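# Assemble two printed parts to match the stand model

## Task

Join the two printed parts so the result matches the completed assembly shown on the stand. The robot must not fall over or finish leaning, and nothing may be knocked over or pushed out of the work area.

## Robot and tools

Robot: a Dexmate Vega on three wheels. Two steerable, driven front wheels and a passive rear caster carry it. A Z-folding torso (hip, knee, waist) holds a chest with two 7-joint arms, each with a two-finger gripper and a wrist camera, plus a pan/tilt head camera. It begins in the stand torso posture (hip 0.469, knee 1.617, waist 1.048). Other presets (hip, knee, waist): stand_high 0.78, 1.57, 0.44; lean_20 0.52, 1.05, 0.18; lean_45 0.52, 1.05, -0.26; low_lean_45 0, 0, -0.79. The chest tips forward by knee - hip - waist. Nothing catches the robot if it tips, and it cannot stand up again.

Frames: all positions are in metres. The base frame sits on the floor at the base's turning point, with x forward, y left and z up. chest, left_hand and right_hand are reported in it. A hand point lies between the fingers, 0.033 m short of the closed tips. Fingers point along the hand's z axis and close along its y axis. The camera side is -x. Odometry (base_odometry) is the base frame as it was at the start and counts wheel turns only, so slipping looks like travel. Heading is in rad, left positive.

Tool move: one action per call, plus "cameras" (a list drawn from head_camera, left_wrist_camera, right_wrist_camera, all; [] gives none). An action may contain:
- "base": exactly one key. translate_m is a relative drive in metres, forward +, range -2 to 2. strafe_m is a relative sideways drive, left +, -2 to 2. rotate_rad is a relative turn on the spot, counter-clockwise +, -3.2 to 3.2. The front wheels first steer toward a new direction, which takes about 0.5 to 1.1 s.
- "joints": a dict of absolute joint targets in rad, keyed by joint name, such as torso_hip_rad, left_elbow_rad, right_gripper_rad or head_pan_rad. Mind the signs. For the left shoulder pitch, + lowers the arm; for the right, - lowers it. For the left wrist pitch + tips the hand down; for the right, - does. Elbow 0 is straight and negative bends it. Gripper is 0 shut to 0.785 open, and the angle says nothing about whether an object is held. Arms move at up to 0.32 rad/s, the torso at 0.27.
- "target": an absolute pose for a single hand: side (left or right), then x, y, z in the base frame (-3 to 3). pitch_deg runs -30 to 95, with 90 pointing the fingers down and 0 level. heading_deg has 0 pointing the fingers forward and + turning them counter-clockwise. roll_deg defaults to 0, which keeps the jaw line level; heading and roll both run -360 to 360. line_only true means refuse unless the hand can move in a straight line. A target cannot be combined with base or joints. It is checked only against the robot itself, not the scene. Moves up to 45 cm go straight; otherwise the arm takes an arc that may swing the elbow wide and flip the hand. Each call plays at most 9.9 s, so resend after "short (part of ...)".
- "speeds": per-action top speeds. translate_m 0.04 to 0.5 m/s (default 0.3), strafe_m 0.04 to 0.3, rotate_rad 0.1 to 0.6.
- "min_time_s": 0.1 to 8. It sets the shortest duration for the arm and head motions.
A call with no action only returns the state and images.

wait(seconds 0 to 10, cameras) lets the scene run without new commands. zoom_image(camera, region [x0,y0,x1,y1] in pixels, at most 504 by 504) enlarges part of the latest image. Image sizes are head 896x560 and wrists 672x420. read_manual returns licence text. finished_scene ends the scene permanently, and the assembly must hold on its own afterwards.

Results: a "move" line reads done or gives the worst status. base_status, joint_status, left_hand_status and right_hand_status can read reached (within 10 mm and 2 degrees), short, refused (with a reason), off_target (still pushing), contact_stop (an arm held near full torque for about 0.6 s; the whole group stops and holds), time_out, not_followed (held back by the arm-collision check), or limit_stop_at_motor_heat. "pictures" lists the image order. Other lines report joint_positions, joint torques, motor temperatures, base_tilt (forward/right degrees, roughly 2 degrees of bias), turned_by_wheels and turned_by_imu (rad since the last result), and on_its_own. After a straight drive, an IMU turn above 0.03 rad suggests a bump. A base that times out was blocked. A refused move or wait cancels the rest of that reply's calls.

Grippers: the pads open in a V. The gap at the hand point is about 0.24 x angle - 0.002 m. The grip tightens as the command goes further below the angle that fits the object. Squeezing too hard can eject wide parts. Thin items are held only loosely.

Torso and arms: fold the arms before going to low_lean_45. The fold is left 1, 0.5, -0.6, -2.5, 0, -0.9, 0 and right -1, -0.5, 0.6, -2.5, 0, 0.9, 0 (shoulder pitch, shoulder yaw, upper arm roll, elbow, forearm roll, wrist pitch, wrist yaw). In the forward-leaning postures, arms hanging straight down hit the base. Under "joints" only contact keeps an arm off the body. Keep head_tilt_rad at 0 or below and head_camera_tilt_rad between -1.1 and 0.9 when panning, or the head may strike the chest.

Avoid: collisions or hard pressing between the two arms, including a gripper closing on the other hand's fingers. Avoid hitting furniture or heavy objects, since the base does not stop on contact. Do not drop parts, release them while moving, or let them fall far. Driving faster than the default with the chest leaning forward or a load held out is risky. Leaving an arm pressed against something or pushing toward an unreachable pose overheats motors (MOTOR HOT at 65 °C, forced stop at 80 °C). Torque faults halt an arm for 10 s; wrist limits are 23.7 N m, elbow and upper arm 76, shoulder 142. After any stop, move the arm clear first. The robot keeps holding its last command while you think.

Each tool is called after "Call:" as a command line: name --argument value for each argument, lists and objects as JSON in quotes; but a table of rows of numbers goes row by row, as --pt "numbers of a row", without its own name.

## Session

I'll start by looking at the scene.

Call:
move --cameras '["all"]'

Scene clock: 0.00 s.
Joint torques (N m): no reading
Motor temperatures (°C): left_arm=[31 29 29 30 32 37 40] | right_arm=[29 29 30 33 35 37 35]
base_odometry: x=+0.000 y=+0.000 heading=+0.000
turned_by_wheels: +0.000
turned_by_imu: +0.000
base_tilt: forward=-0.5 right=+0.1
base_status: not commanded
joint_positions: torso_hip_rad=+0.469 torso_knee_rad=+1.617 torso_waist_rad=+1.048 left_shoulder_pitch_rad=+2.208 left_shoulder_yaw_rad=+0.019 left_upper_arm_roll_rad=-0.010 left_elbow_rad=-1.105 left_forearm_roll_rad=-0.012 left_wrist_pitch_rad=-0.481 left_wrist_yaw_rad=-0.018 left_gripper_rad=+0.005 right_shoulder_pitch_rad=-2.202 right_shoulder_yaw_rad=+0.012 right_upper_arm_roll_rad=+0.007 right_elbow_rad=-1.107 right_forearm_roll_rad=-0.015 right_wrist_pitch_rad=+0.483 right_wrist_yaw_rad=+0.000 right_gripper_rad=+0.005 head_pan_rad=+0.000 head_tilt_rad=+0.000 head_camera_tilt_rad=+0.000
joint_status: not commanded
chest: x=-0.0111 y=+0.0000 z=+1.4155 quat_wxyz=(+0.999, +0.000, +0.050, +0.000) (m; base frame)
left_hand: x=+0.1672 y=+0.2407 z=+0.6208 quat_wxyz=(+0.412, +0.004, +0.911, +0.000) pitch_deg=+41.3 heading_deg=-0.2 roll_deg=+0.4 back=up (m; base frame)
right_hand: x=+0.1739 y=-0.2265 z=+0.6230 quat_wxyz=(+0.417, +0.000, +0.909, +0.000) pitch_deg=+40.8 heading_deg=+0.0 roll_deg=-0.1 back=up (m; base frame)
pictures: head_camera, left_wrist_camera, right_wrist_camera

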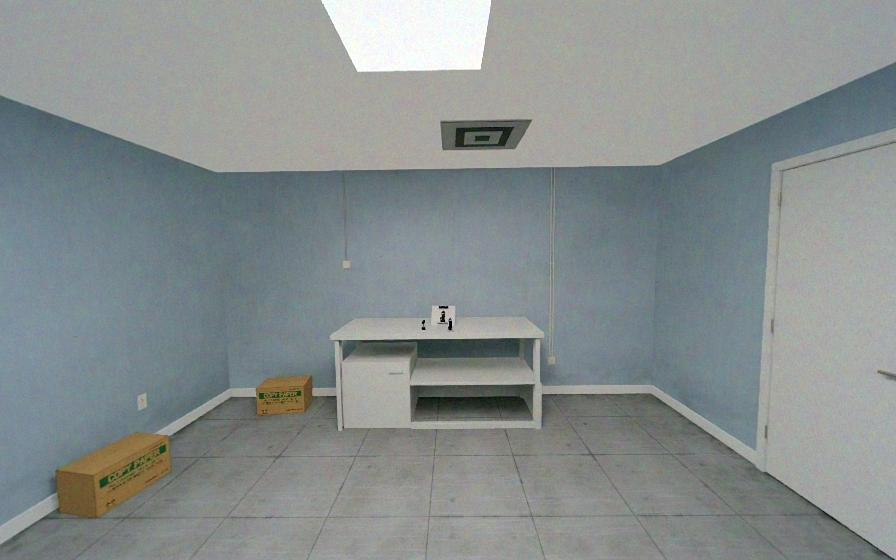

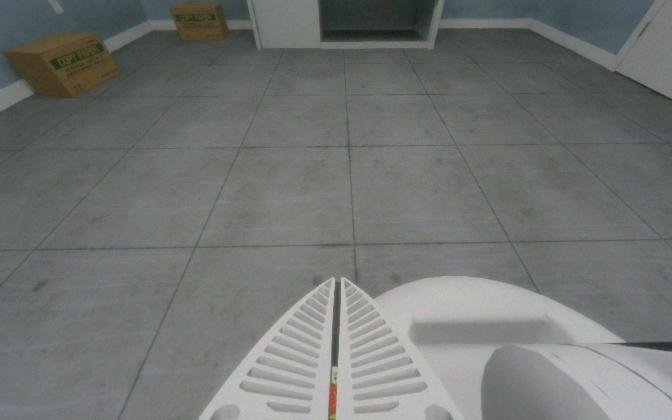

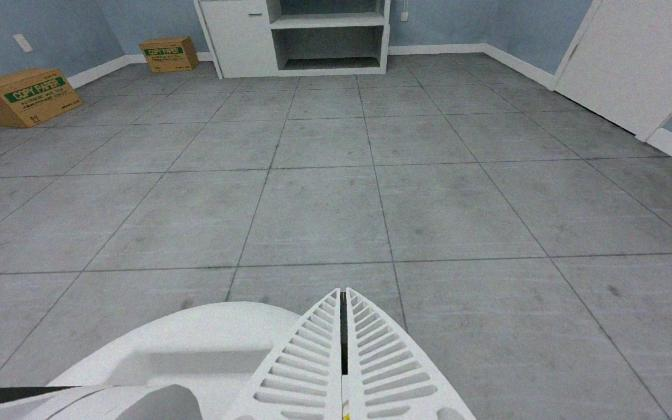

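Call:
zoom_image --camera "head_camera" --region '[320, 290, 560, 440]'

Call:
zoom_image --camera "head_camera" --region '[410, 295, 480, 340]'

Scaled by 2.100 from the camera's 896x560 image, which has a finer 960x600 frame.

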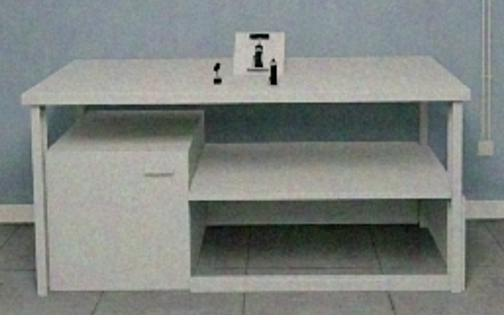

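Scaled by 7.200 from the camera's 896x560 image, which has a finer 960x600 frame.

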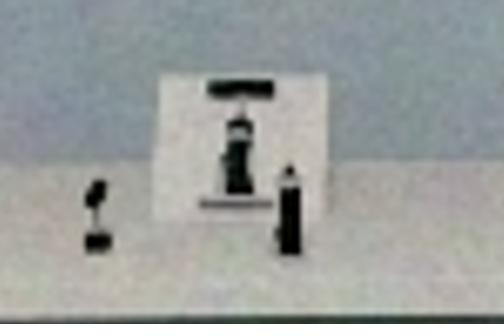

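Call:
move --base '{"translate_m": 1.5}' --cameras '["head_camera"]'

Scene clock: 7.60 s.
Joint torques (N m): left_arm=[2.55 0.85 1 -2.42 -0.19 -1.1 -0.14] | right_arm=[-3.74 -0.08 -0.6 -1.55 0.07 1.07 0.31]
move: done
base_odometry: x=+1.500 y=-0.001 heading=+0.000
turned_by_wheels: +0.000
turned_by_imu: -0.002
base_tilt: forward=-0.3 right=+0.1
base_status: done
joint_positions: torso_hip_rad=+0.469 torso_knee_rad=+1.617 torso_waist_rad=+1.048 left_shoulder_pitch_rad=+2.208 left_shoulder_yaw_rad=+0.019 left_upper_arm_roll_rad=-0.010 left_elbow_rad=-1.105 left_forearm_roll_rad=-0.012 left_wrist_pitch_rad=-0.481 left_wrist_yaw_rad=-0.018 left_gripper_rad=+0.005 right_shoulder_pitch_rad=-2.202 right_shoulder_yaw_rad=+0.012 right_upper_arm_roll_rad=+0.007 right_elbow_rad=-1.107 right_forearm_roll_rad=-0.015 right_wrist_pitch_rad=+0.483 right_wrist_yaw_rad=+0.000 right_gripper_rad=+0.005 head_pan_rad=+0.000 head_tilt_rad=+0.000 head_camera_tilt_rad=+0.000
joint_status: not commanded
chest: x=-0.0111 y=+0.0000 z=+1.4155 quat_wxyz=(+0.999, +0.000, +0.050, +0.000) (m; base frame)
left_hand: x=+0.1672 y=+0.2407 z=+0.6208 quat_wxyz=(+0.412, +0.004, +0.911, +0.000) pitch_deg=+41.3 heading_deg=-0.2 roll_deg=+0.4 back=up (m; base frame)
right_hand: x=+0.1739 y=-0.2265 z=+0.6230 quat_wxyz=(+0.417, -0.001, +0.909, +0.000) pitch_deg=+40.8 heading_deg=+0.0 roll_deg=-0.1 back=up (m; base frame)
pictures: head_camera

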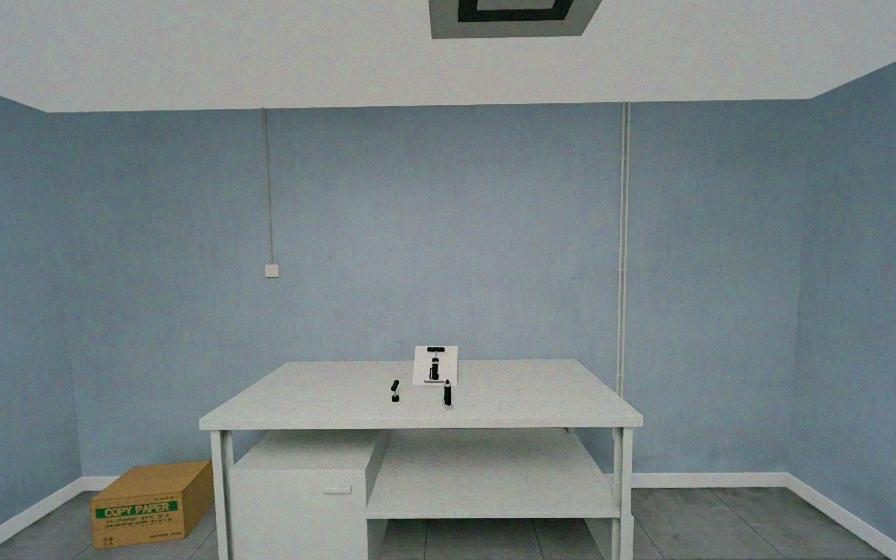

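Call:
zoom_image --camera "head_camera" --region '[370, 335, 482, 420]'

Scaled by 4.500 from the camera's 896x560 image, which has a finer 960x600 frame.

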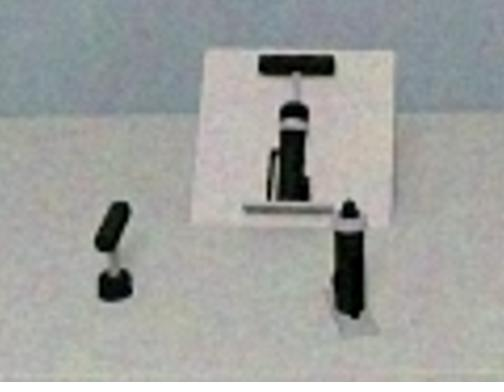

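Call:
move --base '{"translate_m": 0.4}' --joints '{"head_camera_tilt_rad": 0.45}' --cameras '["head_camera"]'

Scene clock: 13.33 s.
Joint torques (N m): left_arm=[4.96 1.5 -0.35 -1.99 0.02 -1.3 0.05] | right_arm=[-5.46 0.62 -0.81 -3.79 0.39 1.1 -0.04]
move: done
base_odometry: x=+1.900 y=-0.001 heading=+0.001
turned_by_wheels: +0.000
turned_by_imu: -0.001
base_tilt: forward=-0.2 right=+0.4
base_status: done
joint_positions: torso_hip_rad=+0.469 torso_knee_rad=+1.617 torso_waist_rad=+1.048 left_shoulder_pitch_rad=+2.208 left_shoulder_yaw_rad=+0.019 left_upper_arm_roll_rad=-0.010 left_elbow_rad=-1.105 left_forearm_roll_rad=-0.012 left_wrist_pitch_rad=-0.481 left_wrist_yaw_rad=-0.018 left_gripper_rad=+0.005 right_shoulder_pitch_rad=-2.202 right_shoulder_yaw_rad=+0.012 right_upper_arm_roll_rad=+0.007 right_elbow_rad=-1.107 right_forearm_roll_rad=-0.015 right_wrist_pitch_rad=+0.483 right_wrist_yaw_rad=+0.000 right_gripper_rad=+0.005 head_pan_rad=+0.000 head_tilt_rad=+0.000 head_camera_tilt_rad=+0.450
joint_status: all done
chest: x=-0.0111 y=+0.0000 z=+1.4155 quat_wxyz=(+0.999, +0.000, +0.050, +0.000) (m; base frame)
left_hand: x=+0.1672 y=+0.2407 z=+0.6208 quat_wxyz=(+0.412, +0.004, +0.911, +0.000) pitch_deg=+41.3 heading_deg=-0.2 roll_deg=+0.4 back=up (m; base frame)
right_hand: x=+0.1739 y=-0.2265 z=+0.6230 quat_wxyz=(+0.417, +0.000, +0.909, +0.000) pitch_deg=+40.8 heading_deg=+0.0 roll_deg=-0.1 back=up (m; base frame)
pictures: head_camera

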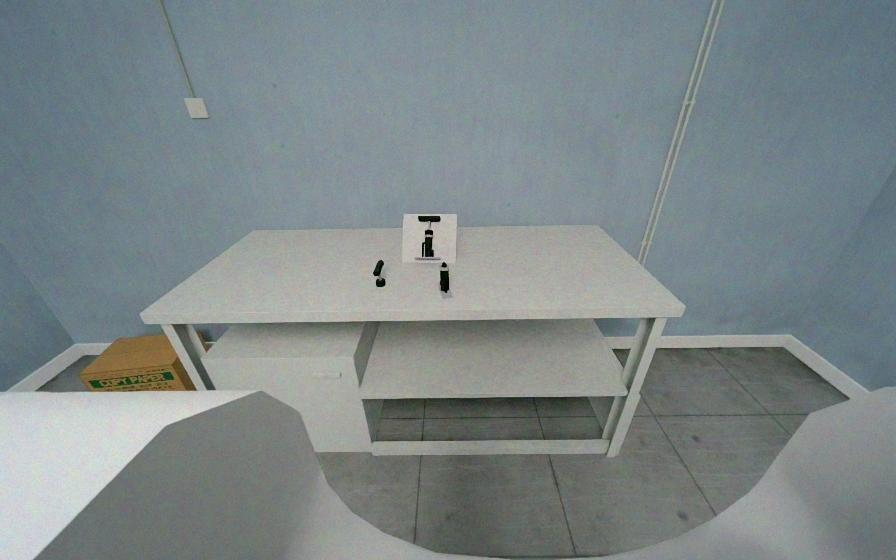

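Call:
move --base '{"translate_m": 0.3}' --joints '{"head_camera_tilt_rad": 0.5}' --cameras '["head_camera"]'

Call:
zoom_image --camera "head_camera" --region '[340, 200, 500, 320]'

Scene clock: 17.43 s.
Joint torques (N m): left_arm=[5.97 -0.59 -0.88 0.16 0.09 -1.58 -0.2] | right_arm=[-5.22 0.56 0.78 -3.54 0.09 1.89 -0.1]
move: done
base_odometry: x=+2.200 y=-0.001 heading=+0.001
turned_by_wheels: +0.001
turned_by_imu: -0.001
base_tilt: forward=-0.1 right=+0.1
base_status: done
joint_positions: torso_hip_rad=+0.469 torso_knee_rad=+1.617 torso_waist_rad=+1.048 left_shoulder_pitch_rad=+2.208 left_shoulder_yaw_rad=+0.019 left_upper_arm_roll_rad=-0.010 left_elbow_rad=-1.105 left_forearm_roll_rad=-0.012 left_wrist_pitch_rad=-0.481 left_wrist_yaw_rad=-0.018 left_gripper_rad=+0.005 right_shoulder_pitch_rad=-2.202 right_shoulder_yaw_rad=+0.012 right_upper_arm_roll_rad=+0.007 right_elbow_rad=-1.107 right_forearm_roll_rad=-0.015 right_wrist_pitch_rad=+0.483 right_wrist_yaw_rad=+0.000 right_gripper_rad=+0.005 head_pan_rad=+0.000 head_tilt_rad=+0.000 head_camera_tilt_rad=+0.500
joint_status: all done
chest: x=-0.0111 y=+0.0000 z=+1.4155 quat_wxyz=(+0.999, +0.000, +0.050, +0.000) (m; base frame)
left_hand: x=+0.1672 y=+0.2407 z=+0.6208 quat_wxyz=(+0.412, +0.004, +0.911, +0.000) pitch_deg=+41.3 heading_deg=-0.2 roll_deg=+0.4 back=up (m; base frame)
right_hand: x=+0.1739 y=-0.2265 z=+0.6230 quat_wxyz=(+0.417, -0.001, +0.909, +0.000) pitch_deg=+40.8 heading_deg=+0.0 roll_deg=-0.1 back=up (m; base frame)
pictures: head_camera

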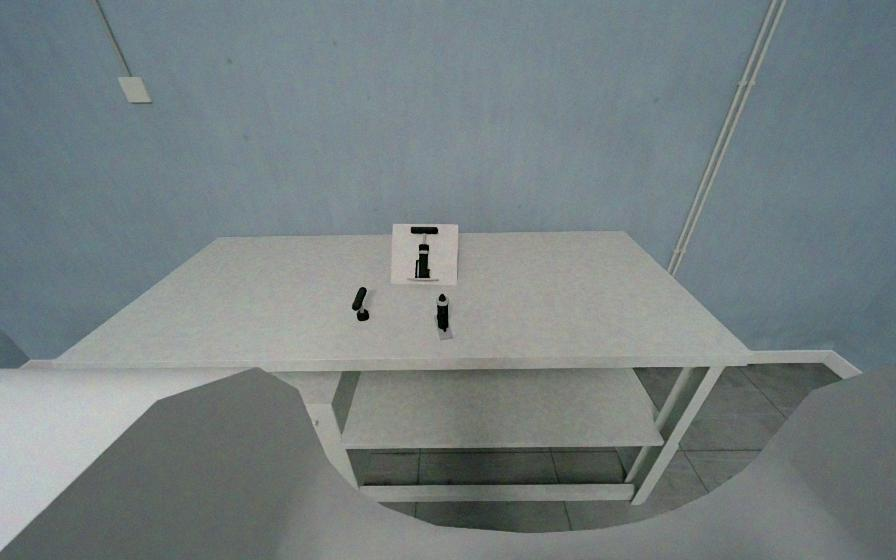

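Scaled by 3.150 from the camera's 896x560 image, which has a finer 960x600 frame.

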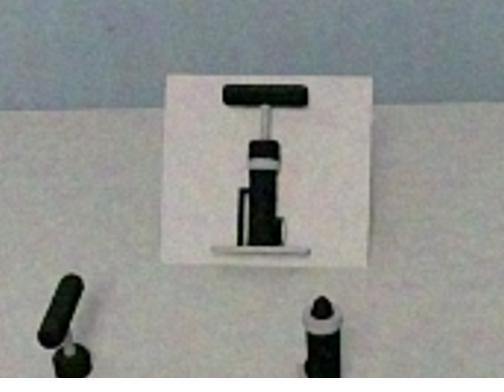

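Call:
zoom_image --camera "head_camera" --region '[400, 270, 490, 350]'

Call:
zoom_image --camera "head_camera" --region '[330, 270, 400, 340]'

Call:
zoom_image --camera "head_camera" --region '[385, 215, 465, 295]'

Scaled by 5.600 from the camera's 896x560 image, which has a finer 960x600 frame.

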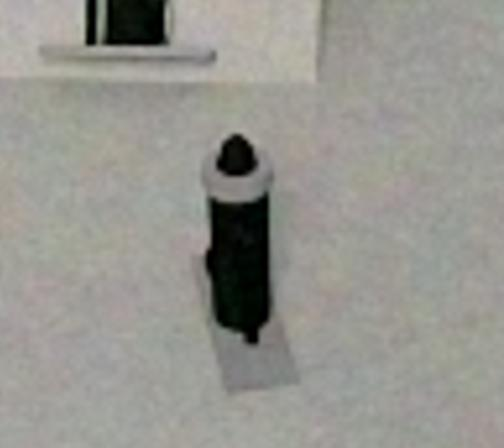

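Scaled by 7.200 from the camera's 896x560 image, which has a finer 960x600 frame.

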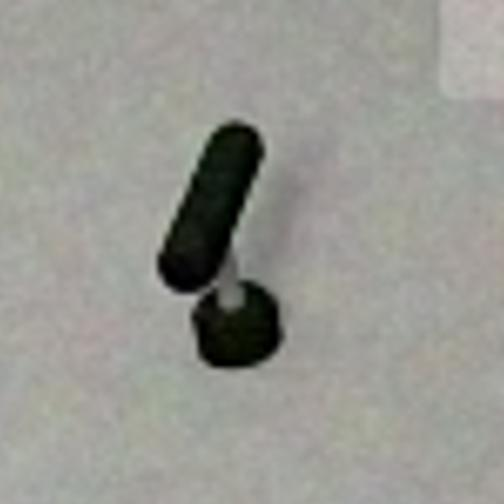

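Scaled by 6.300 from the camera's 896x560 image, which has a finer 960x600 frame.

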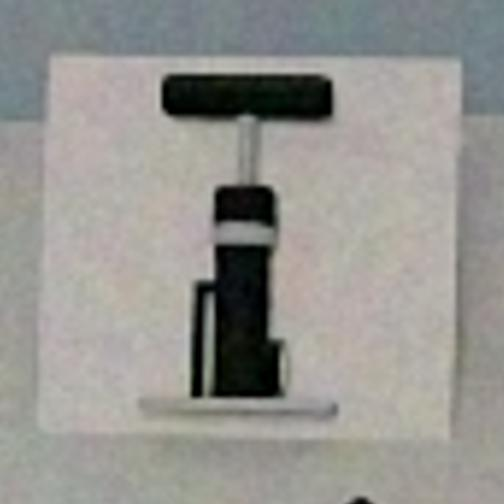

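Call:
move --base '{"translate_m": 0.18}' --joints '{"head_camera_tilt_rad": 0.6}' --cameras '["head_camera"]'

Call:
zoom_image --camera "head_camera" --region '[320, 200, 500, 360]'

Scene clock: 27.23 s.
Joint torques (N m): left_arm=[4.67 1.2 -0.6 -0.36 0.54 -0.91 0.23] | right_arm=[-6.35 0.18 0.25 -3.1 -0.06 1.17 -0.2]
move: done
base_odometry: x=+2.380 y=-0.001 heading=+0.002
turned_by_wheels: +0.001
turned_by_imu: -0.001
base_tilt: forward=-0.3 right=+0.1
base_status: done
joint_positions: torso_hip_rad=+0.469 torso_knee_rad=+1.617 torso_waist_rad=+1.048 left_shoulder_pitch_rad=+2.208 left_shoulder_yaw_rad=+0.019 left_upper_arm_roll_rad=-0.010 left_elbow_rad=-1.105 left_forearm_roll_rad=-0.012 left_wrist_pitch_rad=-0.481 left_wrist_yaw_rad=-0.018 left_gripper_rad=+0.005 right_shoulder_pitch_rad=-2.202 right_shoulder_yaw_rad=+0.012 right_upper_arm_roll_rad=+0.007 right_elbow_rad=-1.107 right_forearm_roll_rad=-0.015 right_wrist_pitch_rad=+0.483 right_wrist_yaw_rad=+0.000 right_gripper_rad=+0.005 head_pan_rad=+0.000 head_tilt_rad=+0.000 head_camera_tilt_rad=+0.600
joint_status: all done
chest: x=-0.0111 y=+0.0000 z=+1.4155 quat_wxyz=(+0.999, +0.000, +0.050, +0.000) (m; base frame)
left_hand: x=+0.1672 y=+0.2407 z=+0.6208 quat_wxyz=(+0.412, +0.004, +0.911, +0.000) pitch_deg=+41.3 heading_deg=-0.2 roll_deg=+0.4 back=up (m; base frame)
right_hand: x=+0.1739 y=-0.2265 z=+0.6230 quat_wxyz=(+0.417, -0.001, +0.909, +0.000) pitch_deg=+40.8 heading_deg=+0.0 roll_deg=-0.1 back=up (m; base frame)
pictures: head_camera

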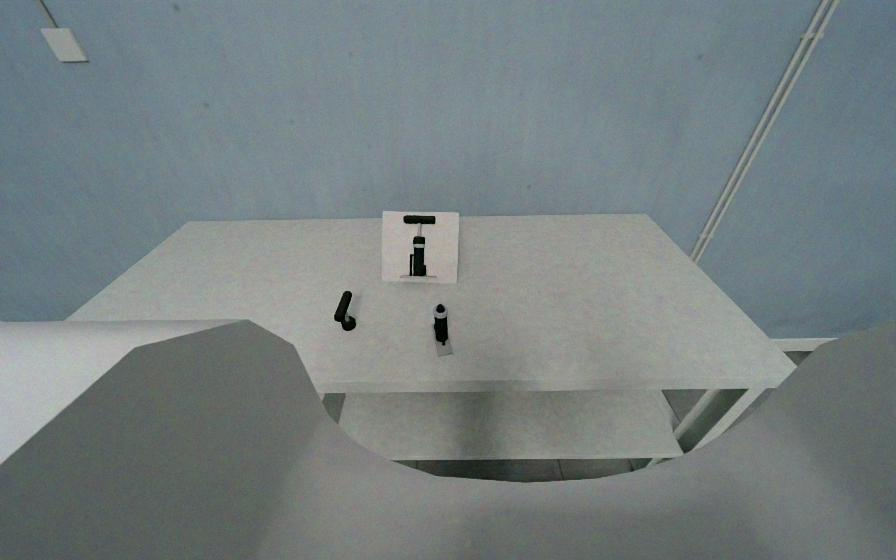

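Scaled by 2.800 from the camera's 896x560 image, which has a finer 960x600 frame.

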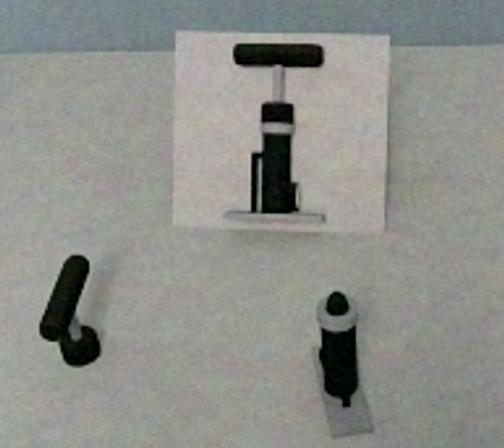

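Call:
move --target '{"side": "left", "x": 0.36, "y": 0.28, "z": 0.98, "pitch_deg": 30, "heading_deg": 0}' --cameras '["head_camera", "left_wrist_camera"]'

Scene clock: 36.77 s.
Joint torques (N m): left_arm=[-7.69 3.38 -3.97 -7.7 -0.09 -1.35 0.33] | right_arm=[-5.33 -1.65 0.13 -1.79 0.15 1.01 0.05]
move: done
base_odometry: x=+2.380 y=-0.001 heading=+0.002
turned_by_wheels: +0.000
turned_by_imu: -0.003
base_tilt: forward=-0.4 right=+0.2
base_status: not commanded
joint_positions: torso_hip_rad=+0.469 torso_knee_rad=+1.617 torso_waist_rad=+1.048 left_shoulder_pitch_rad=+2.462 left_shoulder_yaw_rad=+0.073 left_upper_arm_roll_rad=-0.191 left_elbow_rad=-2.615 left_forearm_roll_rad=-0.180 left_wrist_pitch_rad=+0.588 left_wrist_yaw_rad=-0.038 left_gripper_rad=+0.005 right_shoulder_pitch_rad=-2.202 right_shoulder_yaw_rad=+0.012 right_upper_arm_roll_rad=+0.007 right_elbow_rad=-1.107 right_forearm_roll_rad=-0.015 right_wrist_pitch_rad=+0.483 right_wrist_yaw_rad=+0.000 right_gripper_rad=+0.005 head_pan_rad=+0.000 head_tilt_rad=+0.000 head_camera_tilt_rad=+0.600
joint_status: not commanded
chest: x=-0.0111 y=+0.0000 z=+1.4155 quat_wxyz=(+0.999, +0.000, +0.050, +0.000) (m; base frame)
left_hand: x=+0.3592 y=+0.2799 z=+0.9781 quat_wxyz=(+0.499, +0.000, +0.866, +0.000) pitch_deg=+30.1 heading_deg=+0.0 roll_deg=+0.0 back=up (m; base frame)
left_hand_status: reached (straight line, planned for 5.2 s): 2 mm and 0.1 deg off.
right_hand: x=+0.1739 y=-0.2265 z=+0.6230 quat_wxyz=(+0.417, -0.001, +0.909, +0.000) pitch_deg=+40.8 heading_deg=+0.0 roll_deg=-0.1 back=up (m; base frame)
pictures: head_camera, left_wrist_camera

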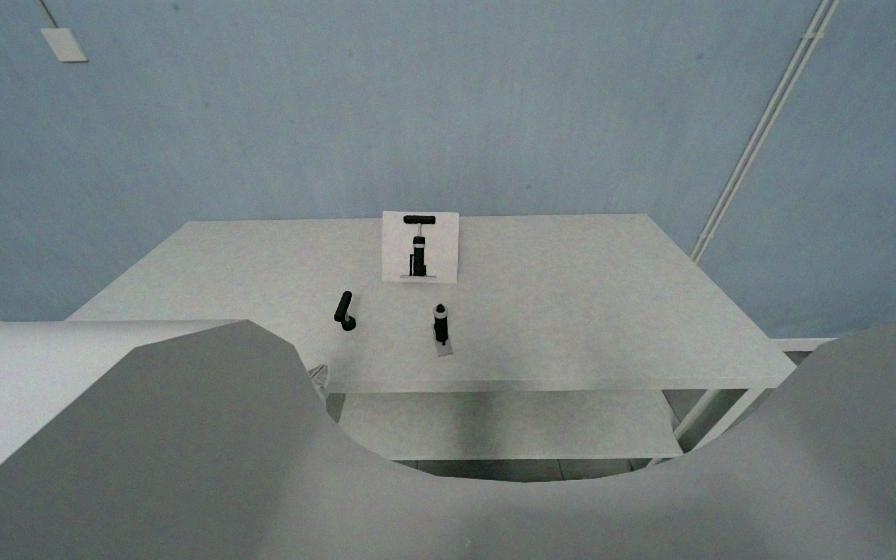

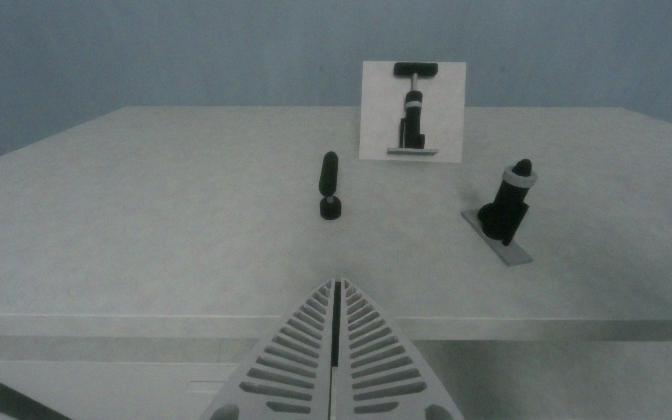

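Call:
zoom_image --camera "left_wrist_camera" --region '[440, 140, 560, 280]'

Call:
zoom_image --camera "left_wrist_camera" --region '[280, 130, 380, 230]'

Call:
zoom_image --camera "left_wrist_camera" --region '[355, 50, 475, 170]'

Scaled by 3.600 from the camera's 672x420 image, which has a finer 960x600 frame.

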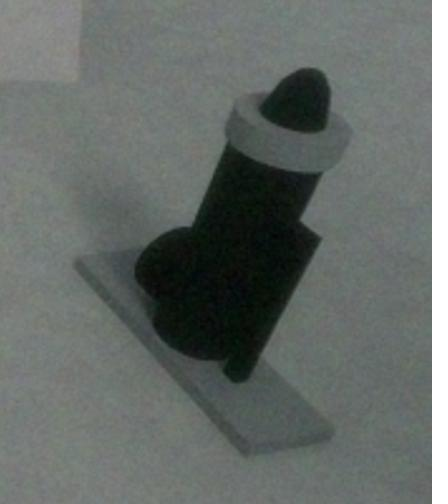

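Scaled by 5.040 from the camera's 672x420 image, which has a finer 960x600 frame.

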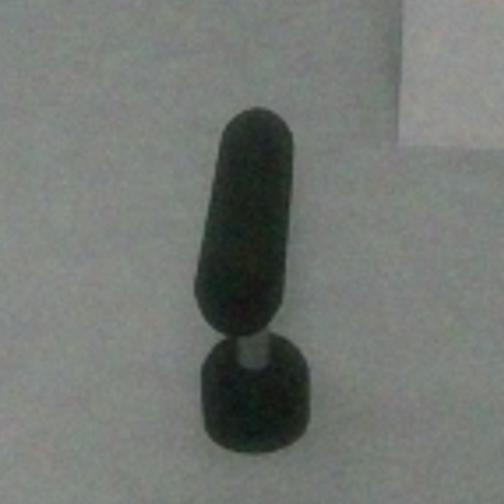

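Scaled by 4.200 from the camera's 672x420 image, which has a finer 960x600 frame.

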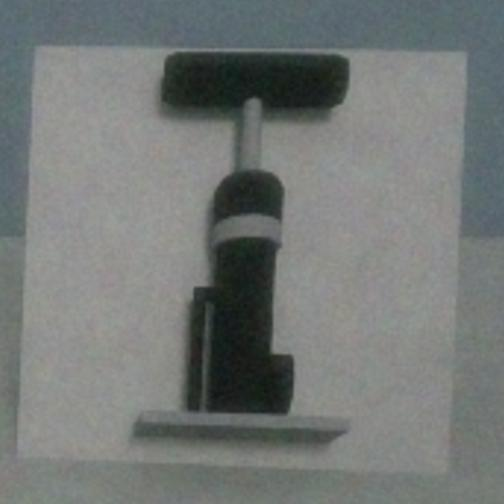

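Call:
move --target '{"side": "left", "x": 0.53, "y": 0.298, "z": 1.07, "pitch_deg": 60, "heading_deg": -1.7}' --cameras '["head_camera", "left_wrist_camera"]'

Call:
move --joints '{"left_gripper_rad": 0.35}' --cameras '["head_camera", "left_wrist_camera"]'

Scene clock: 49.77 s.
Joint torques (N m): left_arm=[-22.02 10.02 -6.69 0.7 0.1 0.94 -0.11] | right_arm=[-4.52 1.06 0.36 -2.46 0.22 1.32 0.15]
move: done
base_odometry: x=+2.380 y=-0.001 heading=+0.002
turned_by_wheels: +0.000
turned_by_imu: -0.003
base_tilt: forward=-0.1 right=+0.2
base_status: not commanded
joint_positions: torso_hip_rad=+0.469 torso_knee_rad=+1.617 torso_waist_rad=+1.048 left_shoulder_pitch_rad=+0.919 left_shoulder_yaw_rad=+1.213 left_upper_arm_roll_rad=+0.457 left_elbow_rad=-2.025 left_forearm_roll_rad=+0.807 left_wrist_pitch_rad=-0.969 left_wrist_yaw_rad=-1.197 left_gripper_rad=+0.005 right_shoulder_pitch_rad=-2.202 right_shoulder_yaw_rad=+0.012 right_upper_arm_roll_rad=+0.007 right_elbow_rad=-1.107 right_forearm_roll_rad=-0.015 right_wrist_pitch_rad=+0.483 right_wrist_yaw_rad=+0.000 right_gripper_rad=+0.005 head_pan_rad=+0.000 head_tilt_rad=+0.000 head_camera_tilt_rad=+0.600
joint_status: not commanded
chest: x=-0.0111 y=+0.0000 z=+1.4155 quat_wxyz=(+0.999, +0.000, +0.050, +0.000) (m; base frame)
left_hand: x=+0.5289 y=+0.2936 z=+1.0685 quat_wxyz=(+0.009, +0.966, -0.014, +0.258) pitch_deg=+60.1 heading_deg=-2.9 roll_deg=-1.3 back=down (m; base frame)
left_hand_status: reached (checked arc [a long move; over the whole arc the hand travels 0.88 m to end 0.19 m from its start, up to 0.37 m off the straight line; left_wrist_pitch_rad turns most, 1.56 rad; on the way or at its end the hand turns up to 180 deg from its attitude at the start], planned for 5.2 s): 5 mm and 0.7 deg off.
right_hand: x=+0.1739 y=-0.2265 z=+0.6230 quat_wxyz=(+0.417, +0.000, +0.909, +0.000) pitch_deg=+40.8 heading_deg=+0.0 roll_deg=-0.1 back=up (m; base frame)
pictures: head_camera, left_wrist_camera

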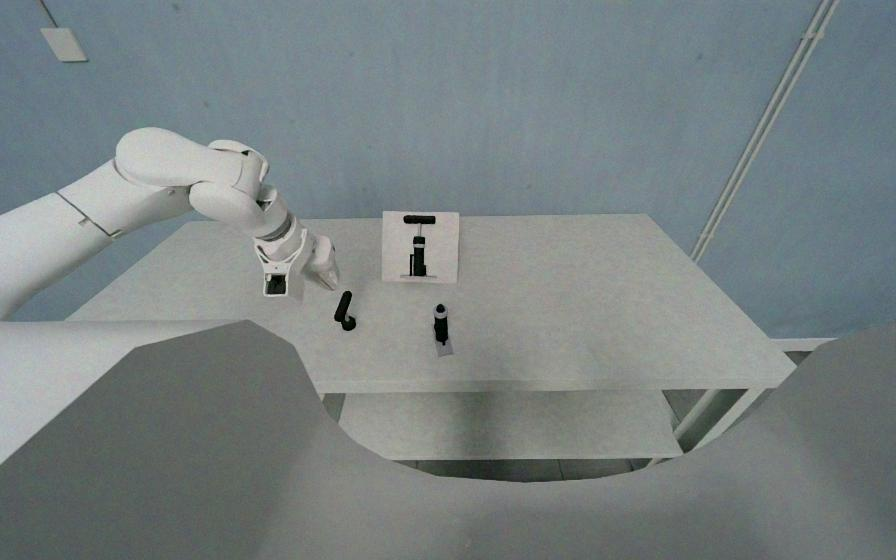

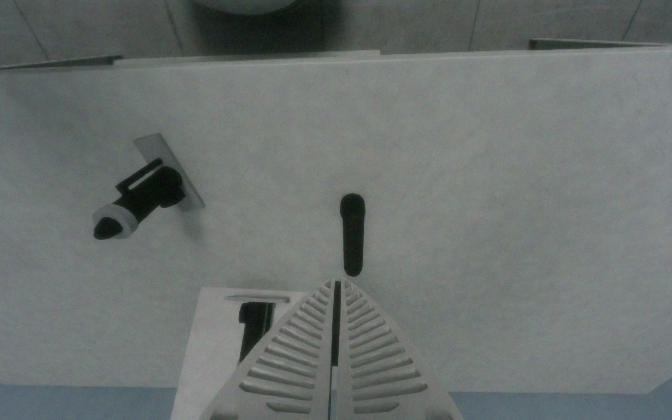

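Scene clock: 50.67 s.
Joint torques (N m): left_arm=[-21.82 9.85 -6.64 0.3 -0.35 -0.18 -0.06] | right_arm=[-3.75 0.04 -0.22 -3.87 0.1 0.43 -0.12]
move: done
base_odometry: x=+2.380 y=-0.001 heading=+0.002
turned_by_wheels: +0.000
turned_by_imu: +0.000
base_tilt: forward=-0.3 right=+0.2
base_status: not commanded
joint_positions: torso_hip_rad=+0.469 torso_knee_rad=+1.617 torso_waist_rad=+1.048 left_shoulder_pitch_rad=+0.915 left_shoulder_yaw_rad=+1.216 left_upper_arm_roll_rad=+0.459 left_elbow_rad=-2.023 left_forearm_roll_rad=+0.810 left_wrist_pitch_rad=-0.973 left_wrist_yaw_rad=-1.200 left_gripper_rad=+0.350 right_shoulder_pitch_rad=-2.202 right_shoulder_yaw_rad=+0.012 right_upper_arm_roll_rad=+0.007 right_elbow_rad=-1.107 right_forearm_roll_rad=-0.015 right_wrist_pitch_rad=+0.483 right_wrist_yaw_rad=+0.000 right_gripper_rad=+0.005 head_pan_rad=+0.000 head_tilt_rad=+0.000 head_camera_tilt_rad=+0.600
joint_status: all done
chest: x=-0.0111 y=+0.0000 z=+1.4155 quat_wxyz=(+0.999, +0.000, +0.050, +0.000) (m; base frame)
left_hand: x=+0.5297 y=+0.2973 z=+1.0696 quat_wxyz=(+0.005, +0.966, -0.014, +0.258) pitch_deg=+60.0 heading_deg=-1.9 roll_deg=-0.2 back=down (m; base frame)
right_hand: x=+0.1739 y=-0.2265 z=+0.6230 quat_wxyz=(+0.417, +0.000, +0.909, +0.000) pitch_deg=+40.8 heading_deg=+0.0 roll_deg=-0.1 back=up (m; base frame)
pictures: head_camera, left_wrist_camera

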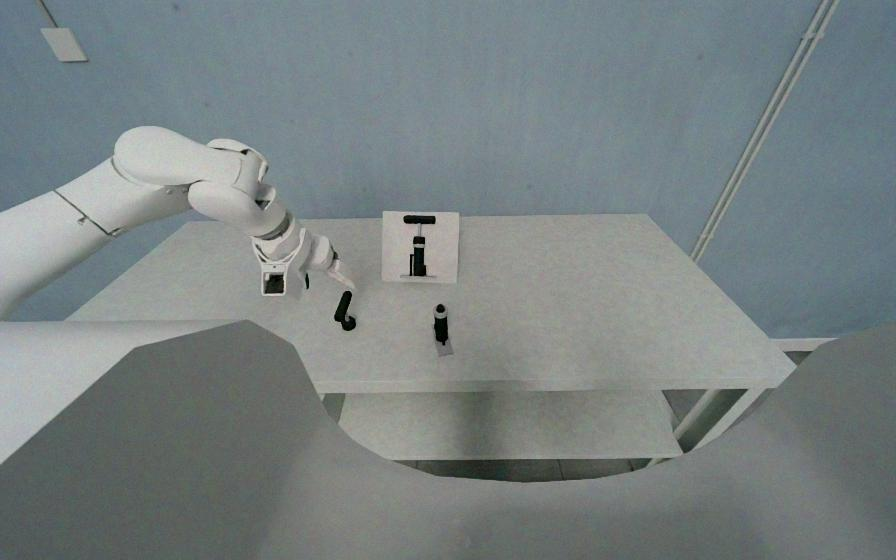

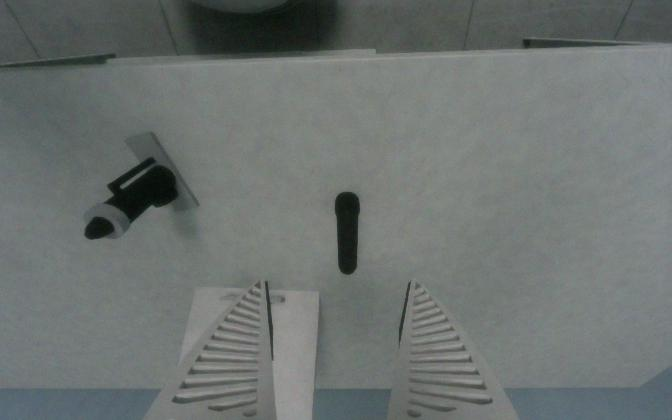

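Call:
move --target '{"side": "left", "x": 0.55, "y": 0.05, "z": 1.12, "pitch_deg": 60, "heading_deg": 11.5, "line_only": true}' --cameras '["head_camera", "left_wrist_camera"]'

Scene clock: 58.90 s.
Joint torques (N m): left_arm=[-25.03 -3.29 -9.09 5.08 0.38 0.35 -0.35] | right_arm=[-3.04 -0.36 -0.24 -4.26 0.12 0.71 0.06]
move: done
base_odometry: x=+2.380 y=-0.001 heading=+0.002
turned_by_wheels: +0.000
turned_by_imu: -0.002
base_tilt: forward=-0.5 right=+0.3
base_status: not commanded
joint_positions: torso_hip_rad=+0.469 torso_knee_rad=+1.617 torso_waist_rad=+1.048 left_shoulder_pitch_rad=-0.342 left_shoulder_yaw_rad=+0.567 left_upper_arm_roll_rad=+1.902 left_elbow_rad=-2.002 left_forearm_roll_rad=+0.398 left_wrist_pitch_rad=+0.144 left_wrist_yaw_rad=-1.348 left_gripper_rad=+0.350 right_shoulder_pitch_rad=-2.202 right_shoulder_yaw_rad=+0.012 right_upper_arm_roll_rad=+0.007 right_elbow_rad=-1.107 right_forearm_roll_rad=-0.015 right_wrist_pitch_rad=+0.483 right_wrist_yaw_rad=+0.000 right_gripper_rad=+0.005 head_pan_rad=+0.000 head_tilt_rad=+0.000 head_camera_tilt_rad=+0.600
joint_status: not commanded
chest: x=-0.0111 y=+0.0000 z=+1.4155 quat_wxyz=(+0.999, +0.000, +0.050, +0.000) (m; base frame)
left_hand: x=+0.5497 y=+0.0508 z=+1.1195 quat_wxyz=(-0.025, +0.961, +0.096, +0.257) pitch_deg=+60.1 heading_deg=+11.3 roll_deg=-0.1 back=down (m; base frame)
left_hand_status: reached (straight line, planned for 5.5 s): 1 mm and 0.1 deg off.
right_hand: x=+0.1739 y=-0.2265 z=+0.6230 quat_wxyz=(+0.417, -0.001, +0.909, +0.000) pitch_deg=+40.8 heading_deg=+0.0 roll_deg=-0.1 back=up (m; base frame)
pictures: head_camera, left_wrist_camera

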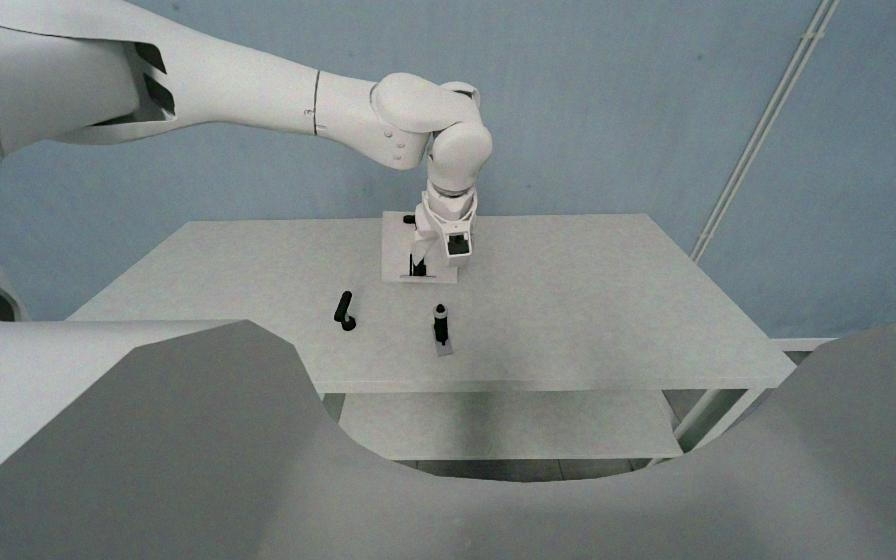

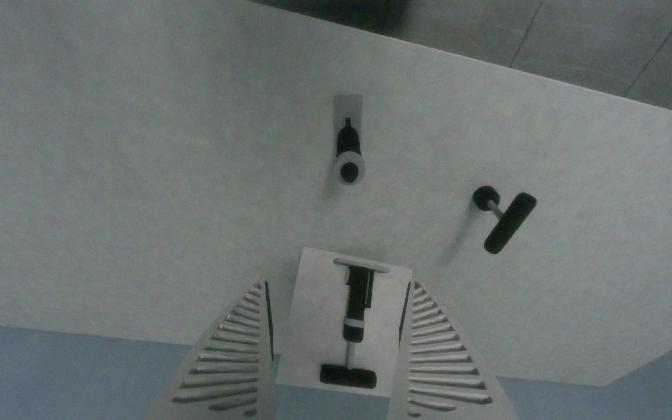

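Call:
zoom_image --camera "left_wrist_camera" --region '[290, 80, 410, 200]'

Call:
zoom_image --camera "left_wrist_camera" --region '[450, 160, 570, 270]'

Call:
zoom_image --camera "left_wrist_camera" --region '[270, 230, 440, 400]'

Scaled by 4.200 from the camera's 672x420 image, which has a finer 960x600 frame.

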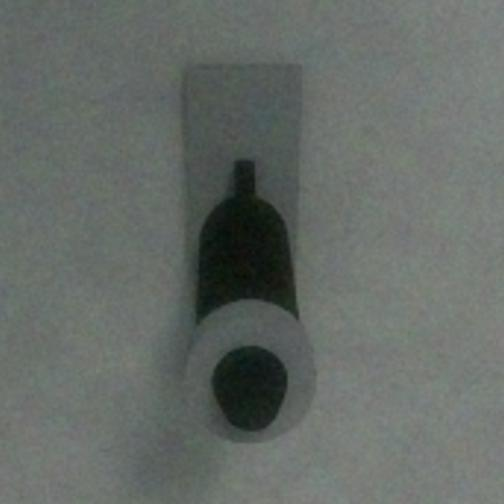

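Scaled by 4.200 from the camera's 672x420 image, which has a finer 960x600 frame.

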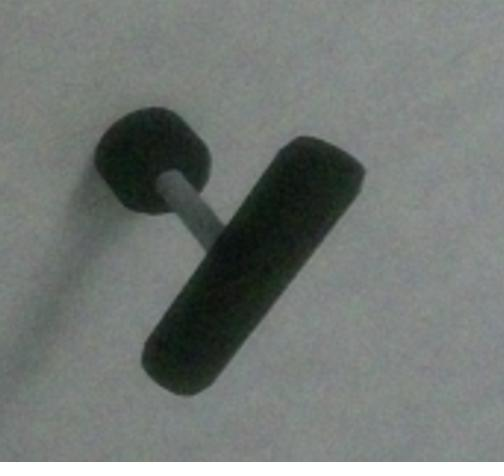

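Scaled by 2.965 from the camera's 672x420 image, which has a finer 960x600 frame.

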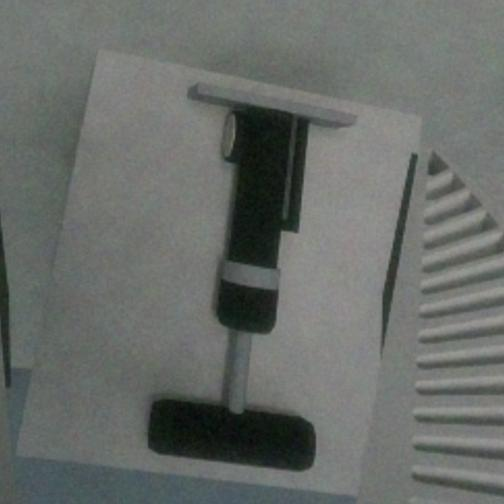

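Call:
move --target '{"side": "left", "x": 0.532, "y": 0.304, "z": 1.053, "pitch_deg": 60, "heading_deg": -1.7, "line_only": true}' --cameras '["head_camera", "left_wrist_camera"]'

Call:
zoom_image --camera "left_wrist_camera" --region '[250, 170, 430, 320]'

Scene clock: 68.17 s.
Joint torques (N m): left_arm=[-22.33 -0.18 -6.4 1.78 0.08 0.45 0.47] | right_arm=[-4.21 -0.08 1.06 -2.99 0.43 1.64 0.14]
move: done
base_odometry: x=+2.380 y=-0.001 heading=+0.002
turned_by_wheels: +0.000
turned_by_imu: -0.002
base_tilt: forward=-0.3 right=+0.4
base_status: not commanded
joint_positions: torso_hip_rad=+0.469 torso_knee_rad=+1.617 torso_waist_rad=+1.048 left_shoulder_pitch_rad=-0.456 left_shoulder_yaw_rad=+1.395 left_upper_arm_roll_rad=+2.168 left_elbow_rad=-2.111 left_forearm_roll_rad=+0.949 left_wrist_pitch_rad=-0.563 left_wrist_yaw_rad=-0.804 left_gripper_rad=+0.350 right_shoulder_pitch_rad=-2.202 right_shoulder_yaw_rad=+0.012 right_upper_arm_roll_rad=+0.007 right_elbow_rad=-1.107 right_forearm_roll_rad=-0.015 right_wrist_pitch_rad=+0.483 right_wrist_yaw_rad=+0.000 right_gripper_rad=+0.005 head_pan_rad=+0.000 head_tilt_rad=+0.000 head_camera_tilt_rad=+0.600
joint_status: not commanded
chest: x=-0.0111 y=+0.0000 z=+1.4155 quat_wxyz=(+0.999, +0.000, +0.050, +0.000) (m; base frame)
left_hand: x=+0.5324 y=+0.3024 z=+1.0534 quat_wxyz=(+0.004, +0.966, -0.014, +0.259) pitch_deg=+60.0 heading_deg=-1.7 roll_deg=+0.0 back=down (m; base frame)
left_hand_status: reached (straight line, planned for 3.1 s): 2 mm and 0.1 deg off.
right_hand: x=+0.1739 y=-0.2265 z=+0.6230 quat_wxyz=(+0.417, +0.000, +0.909, +0.000) pitch_deg=+40.8 heading_deg=+0.0 roll_deg=-0.1 back=up (m; base frame)
pictures: head_camera, left_wrist_camera

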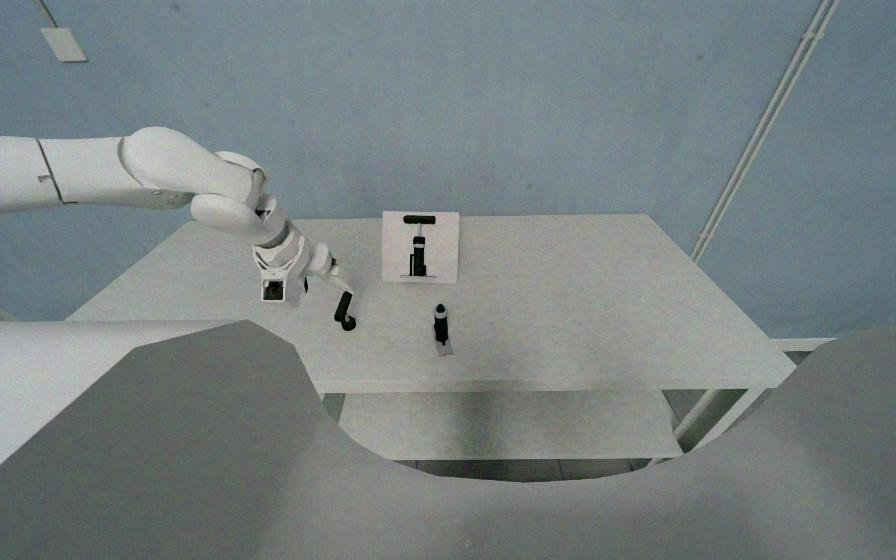

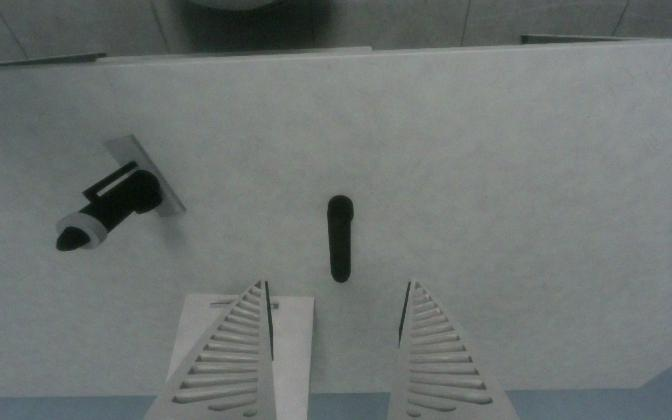

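Scaled by 2.800 from the camera's 672x420 image, which has a finer 960x600 frame.

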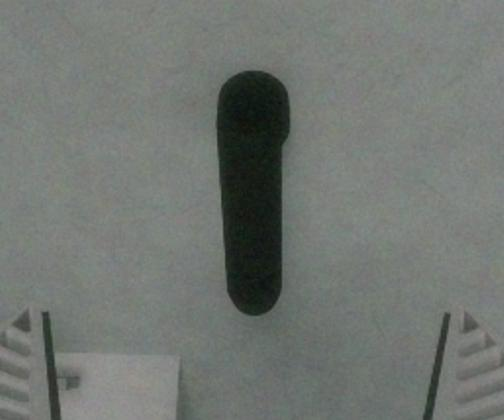

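Call:
move --target '{"side": "left", "x": 0.575, "y": 0.306, "z": 0.978, "pitch_deg": 60, "heading_deg": -1.7, "line_only": true}' --cameras '["head_camera", "left_wrist_camera"]'

Call:
zoom_image --camera "left_wrist_camera" --region '[220, 150, 460, 350]'

Call:
zoom_image --camera "head_camera" --region '[250, 240, 390, 350]'

Scene clock: 71.70 s.
Joint torques (N m): left_arm=[-11.77 -4.66 -6.83 1.73 0.64 0.34 0.25] | right_arm=[-4.42 1.73 0.67 -3.04 0.11 1.34 -0.12]
move: done
base_odometry: x=+2.380 y=-0.001 heading=+0.002
turned_by_wheels: +0.000
turned_by_imu: -0.001
base_tilt: forward=-0.5 right=-0.1
base_status: not commanded
joint_positions: torso_hip_rad=+0.469 torso_knee_rad=+1.617 torso_waist_rad=+1.048 left_shoulder_pitch_rad=-0.284 left_shoulder_yaw_rad=+1.201 left_upper_arm_roll_rad=+2.190 left_elbow_rad=-1.880 left_forearm_roll_rad=+1.039 left_wrist_pitch_rad=-0.420 left_wrist_yaw_rad=-0.638 left_gripper_rad=+0.350 right_shoulder_pitch_rad=-2.202 right_shoulder_yaw_rad=+0.012 right_upper_arm_roll_rad=+0.007 right_elbow_rad=-1.107 right_forearm_roll_rad=-0.015 right_wrist_pitch_rad=+0.483 right_wrist_yaw_rad=+0.000 right_gripper_rad=+0.005 head_pan_rad=+0.000 head_tilt_rad=+0.000 head_camera_tilt_rad=+0.600
joint_status: not commanded
chest: x=-0.0111 y=+0.0000 z=+1.4155 quat_wxyz=(+0.999, +0.000, +0.050, +0.000) (m; base frame)
left_hand: x=+0.5742 y=+0.3061 z=+0.9794 quat_wxyz=(+0.004, +0.966, -0.014, +0.259) pitch_deg=+60.0 heading_deg=-1.7 roll_deg=+0.0 back=down (m; base frame)
left_hand_status: reached (straight line, planned for 1.1 s): 2 mm and 0.0 deg off.
right_hand: x=+0.1739 y=-0.2265 z=+0.6230 quat_wxyz=(+0.417, -0.001, +0.909, +0.000) pitch_deg=+40.8 heading_deg=+0.0 roll_deg=-0.1 back=up (m; base frame)
pictures: head_camera, left_wrist_camera

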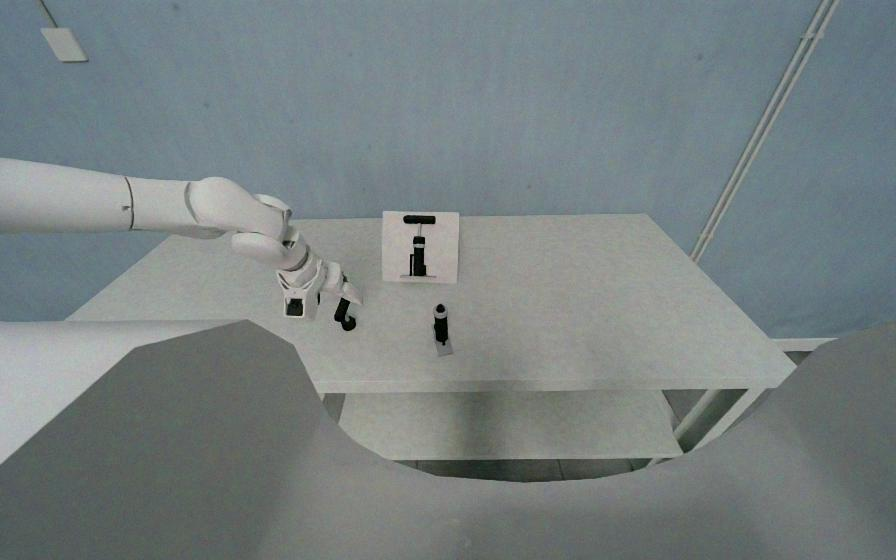

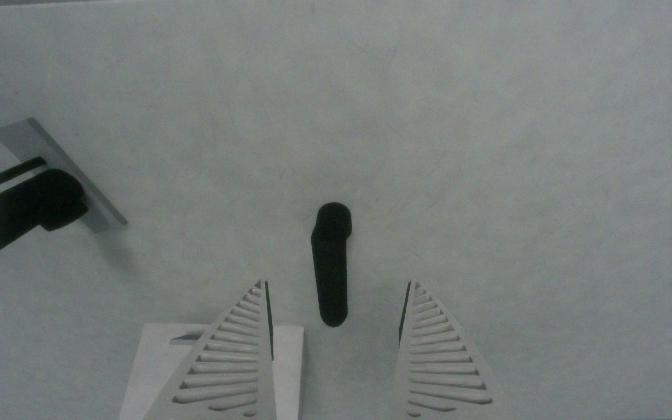

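Scaled by 2.100 from the camera's 672x420 image, which has a finer 960x600 frame.

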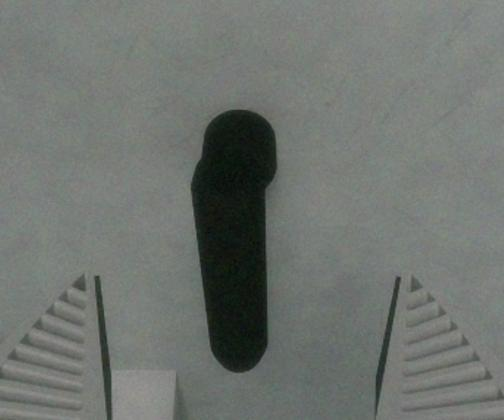

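Scaled by 3.600 from the camera's 896x560 image, which has a finer 960x600 frame.

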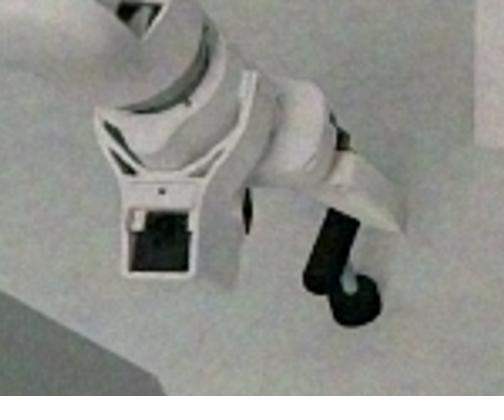

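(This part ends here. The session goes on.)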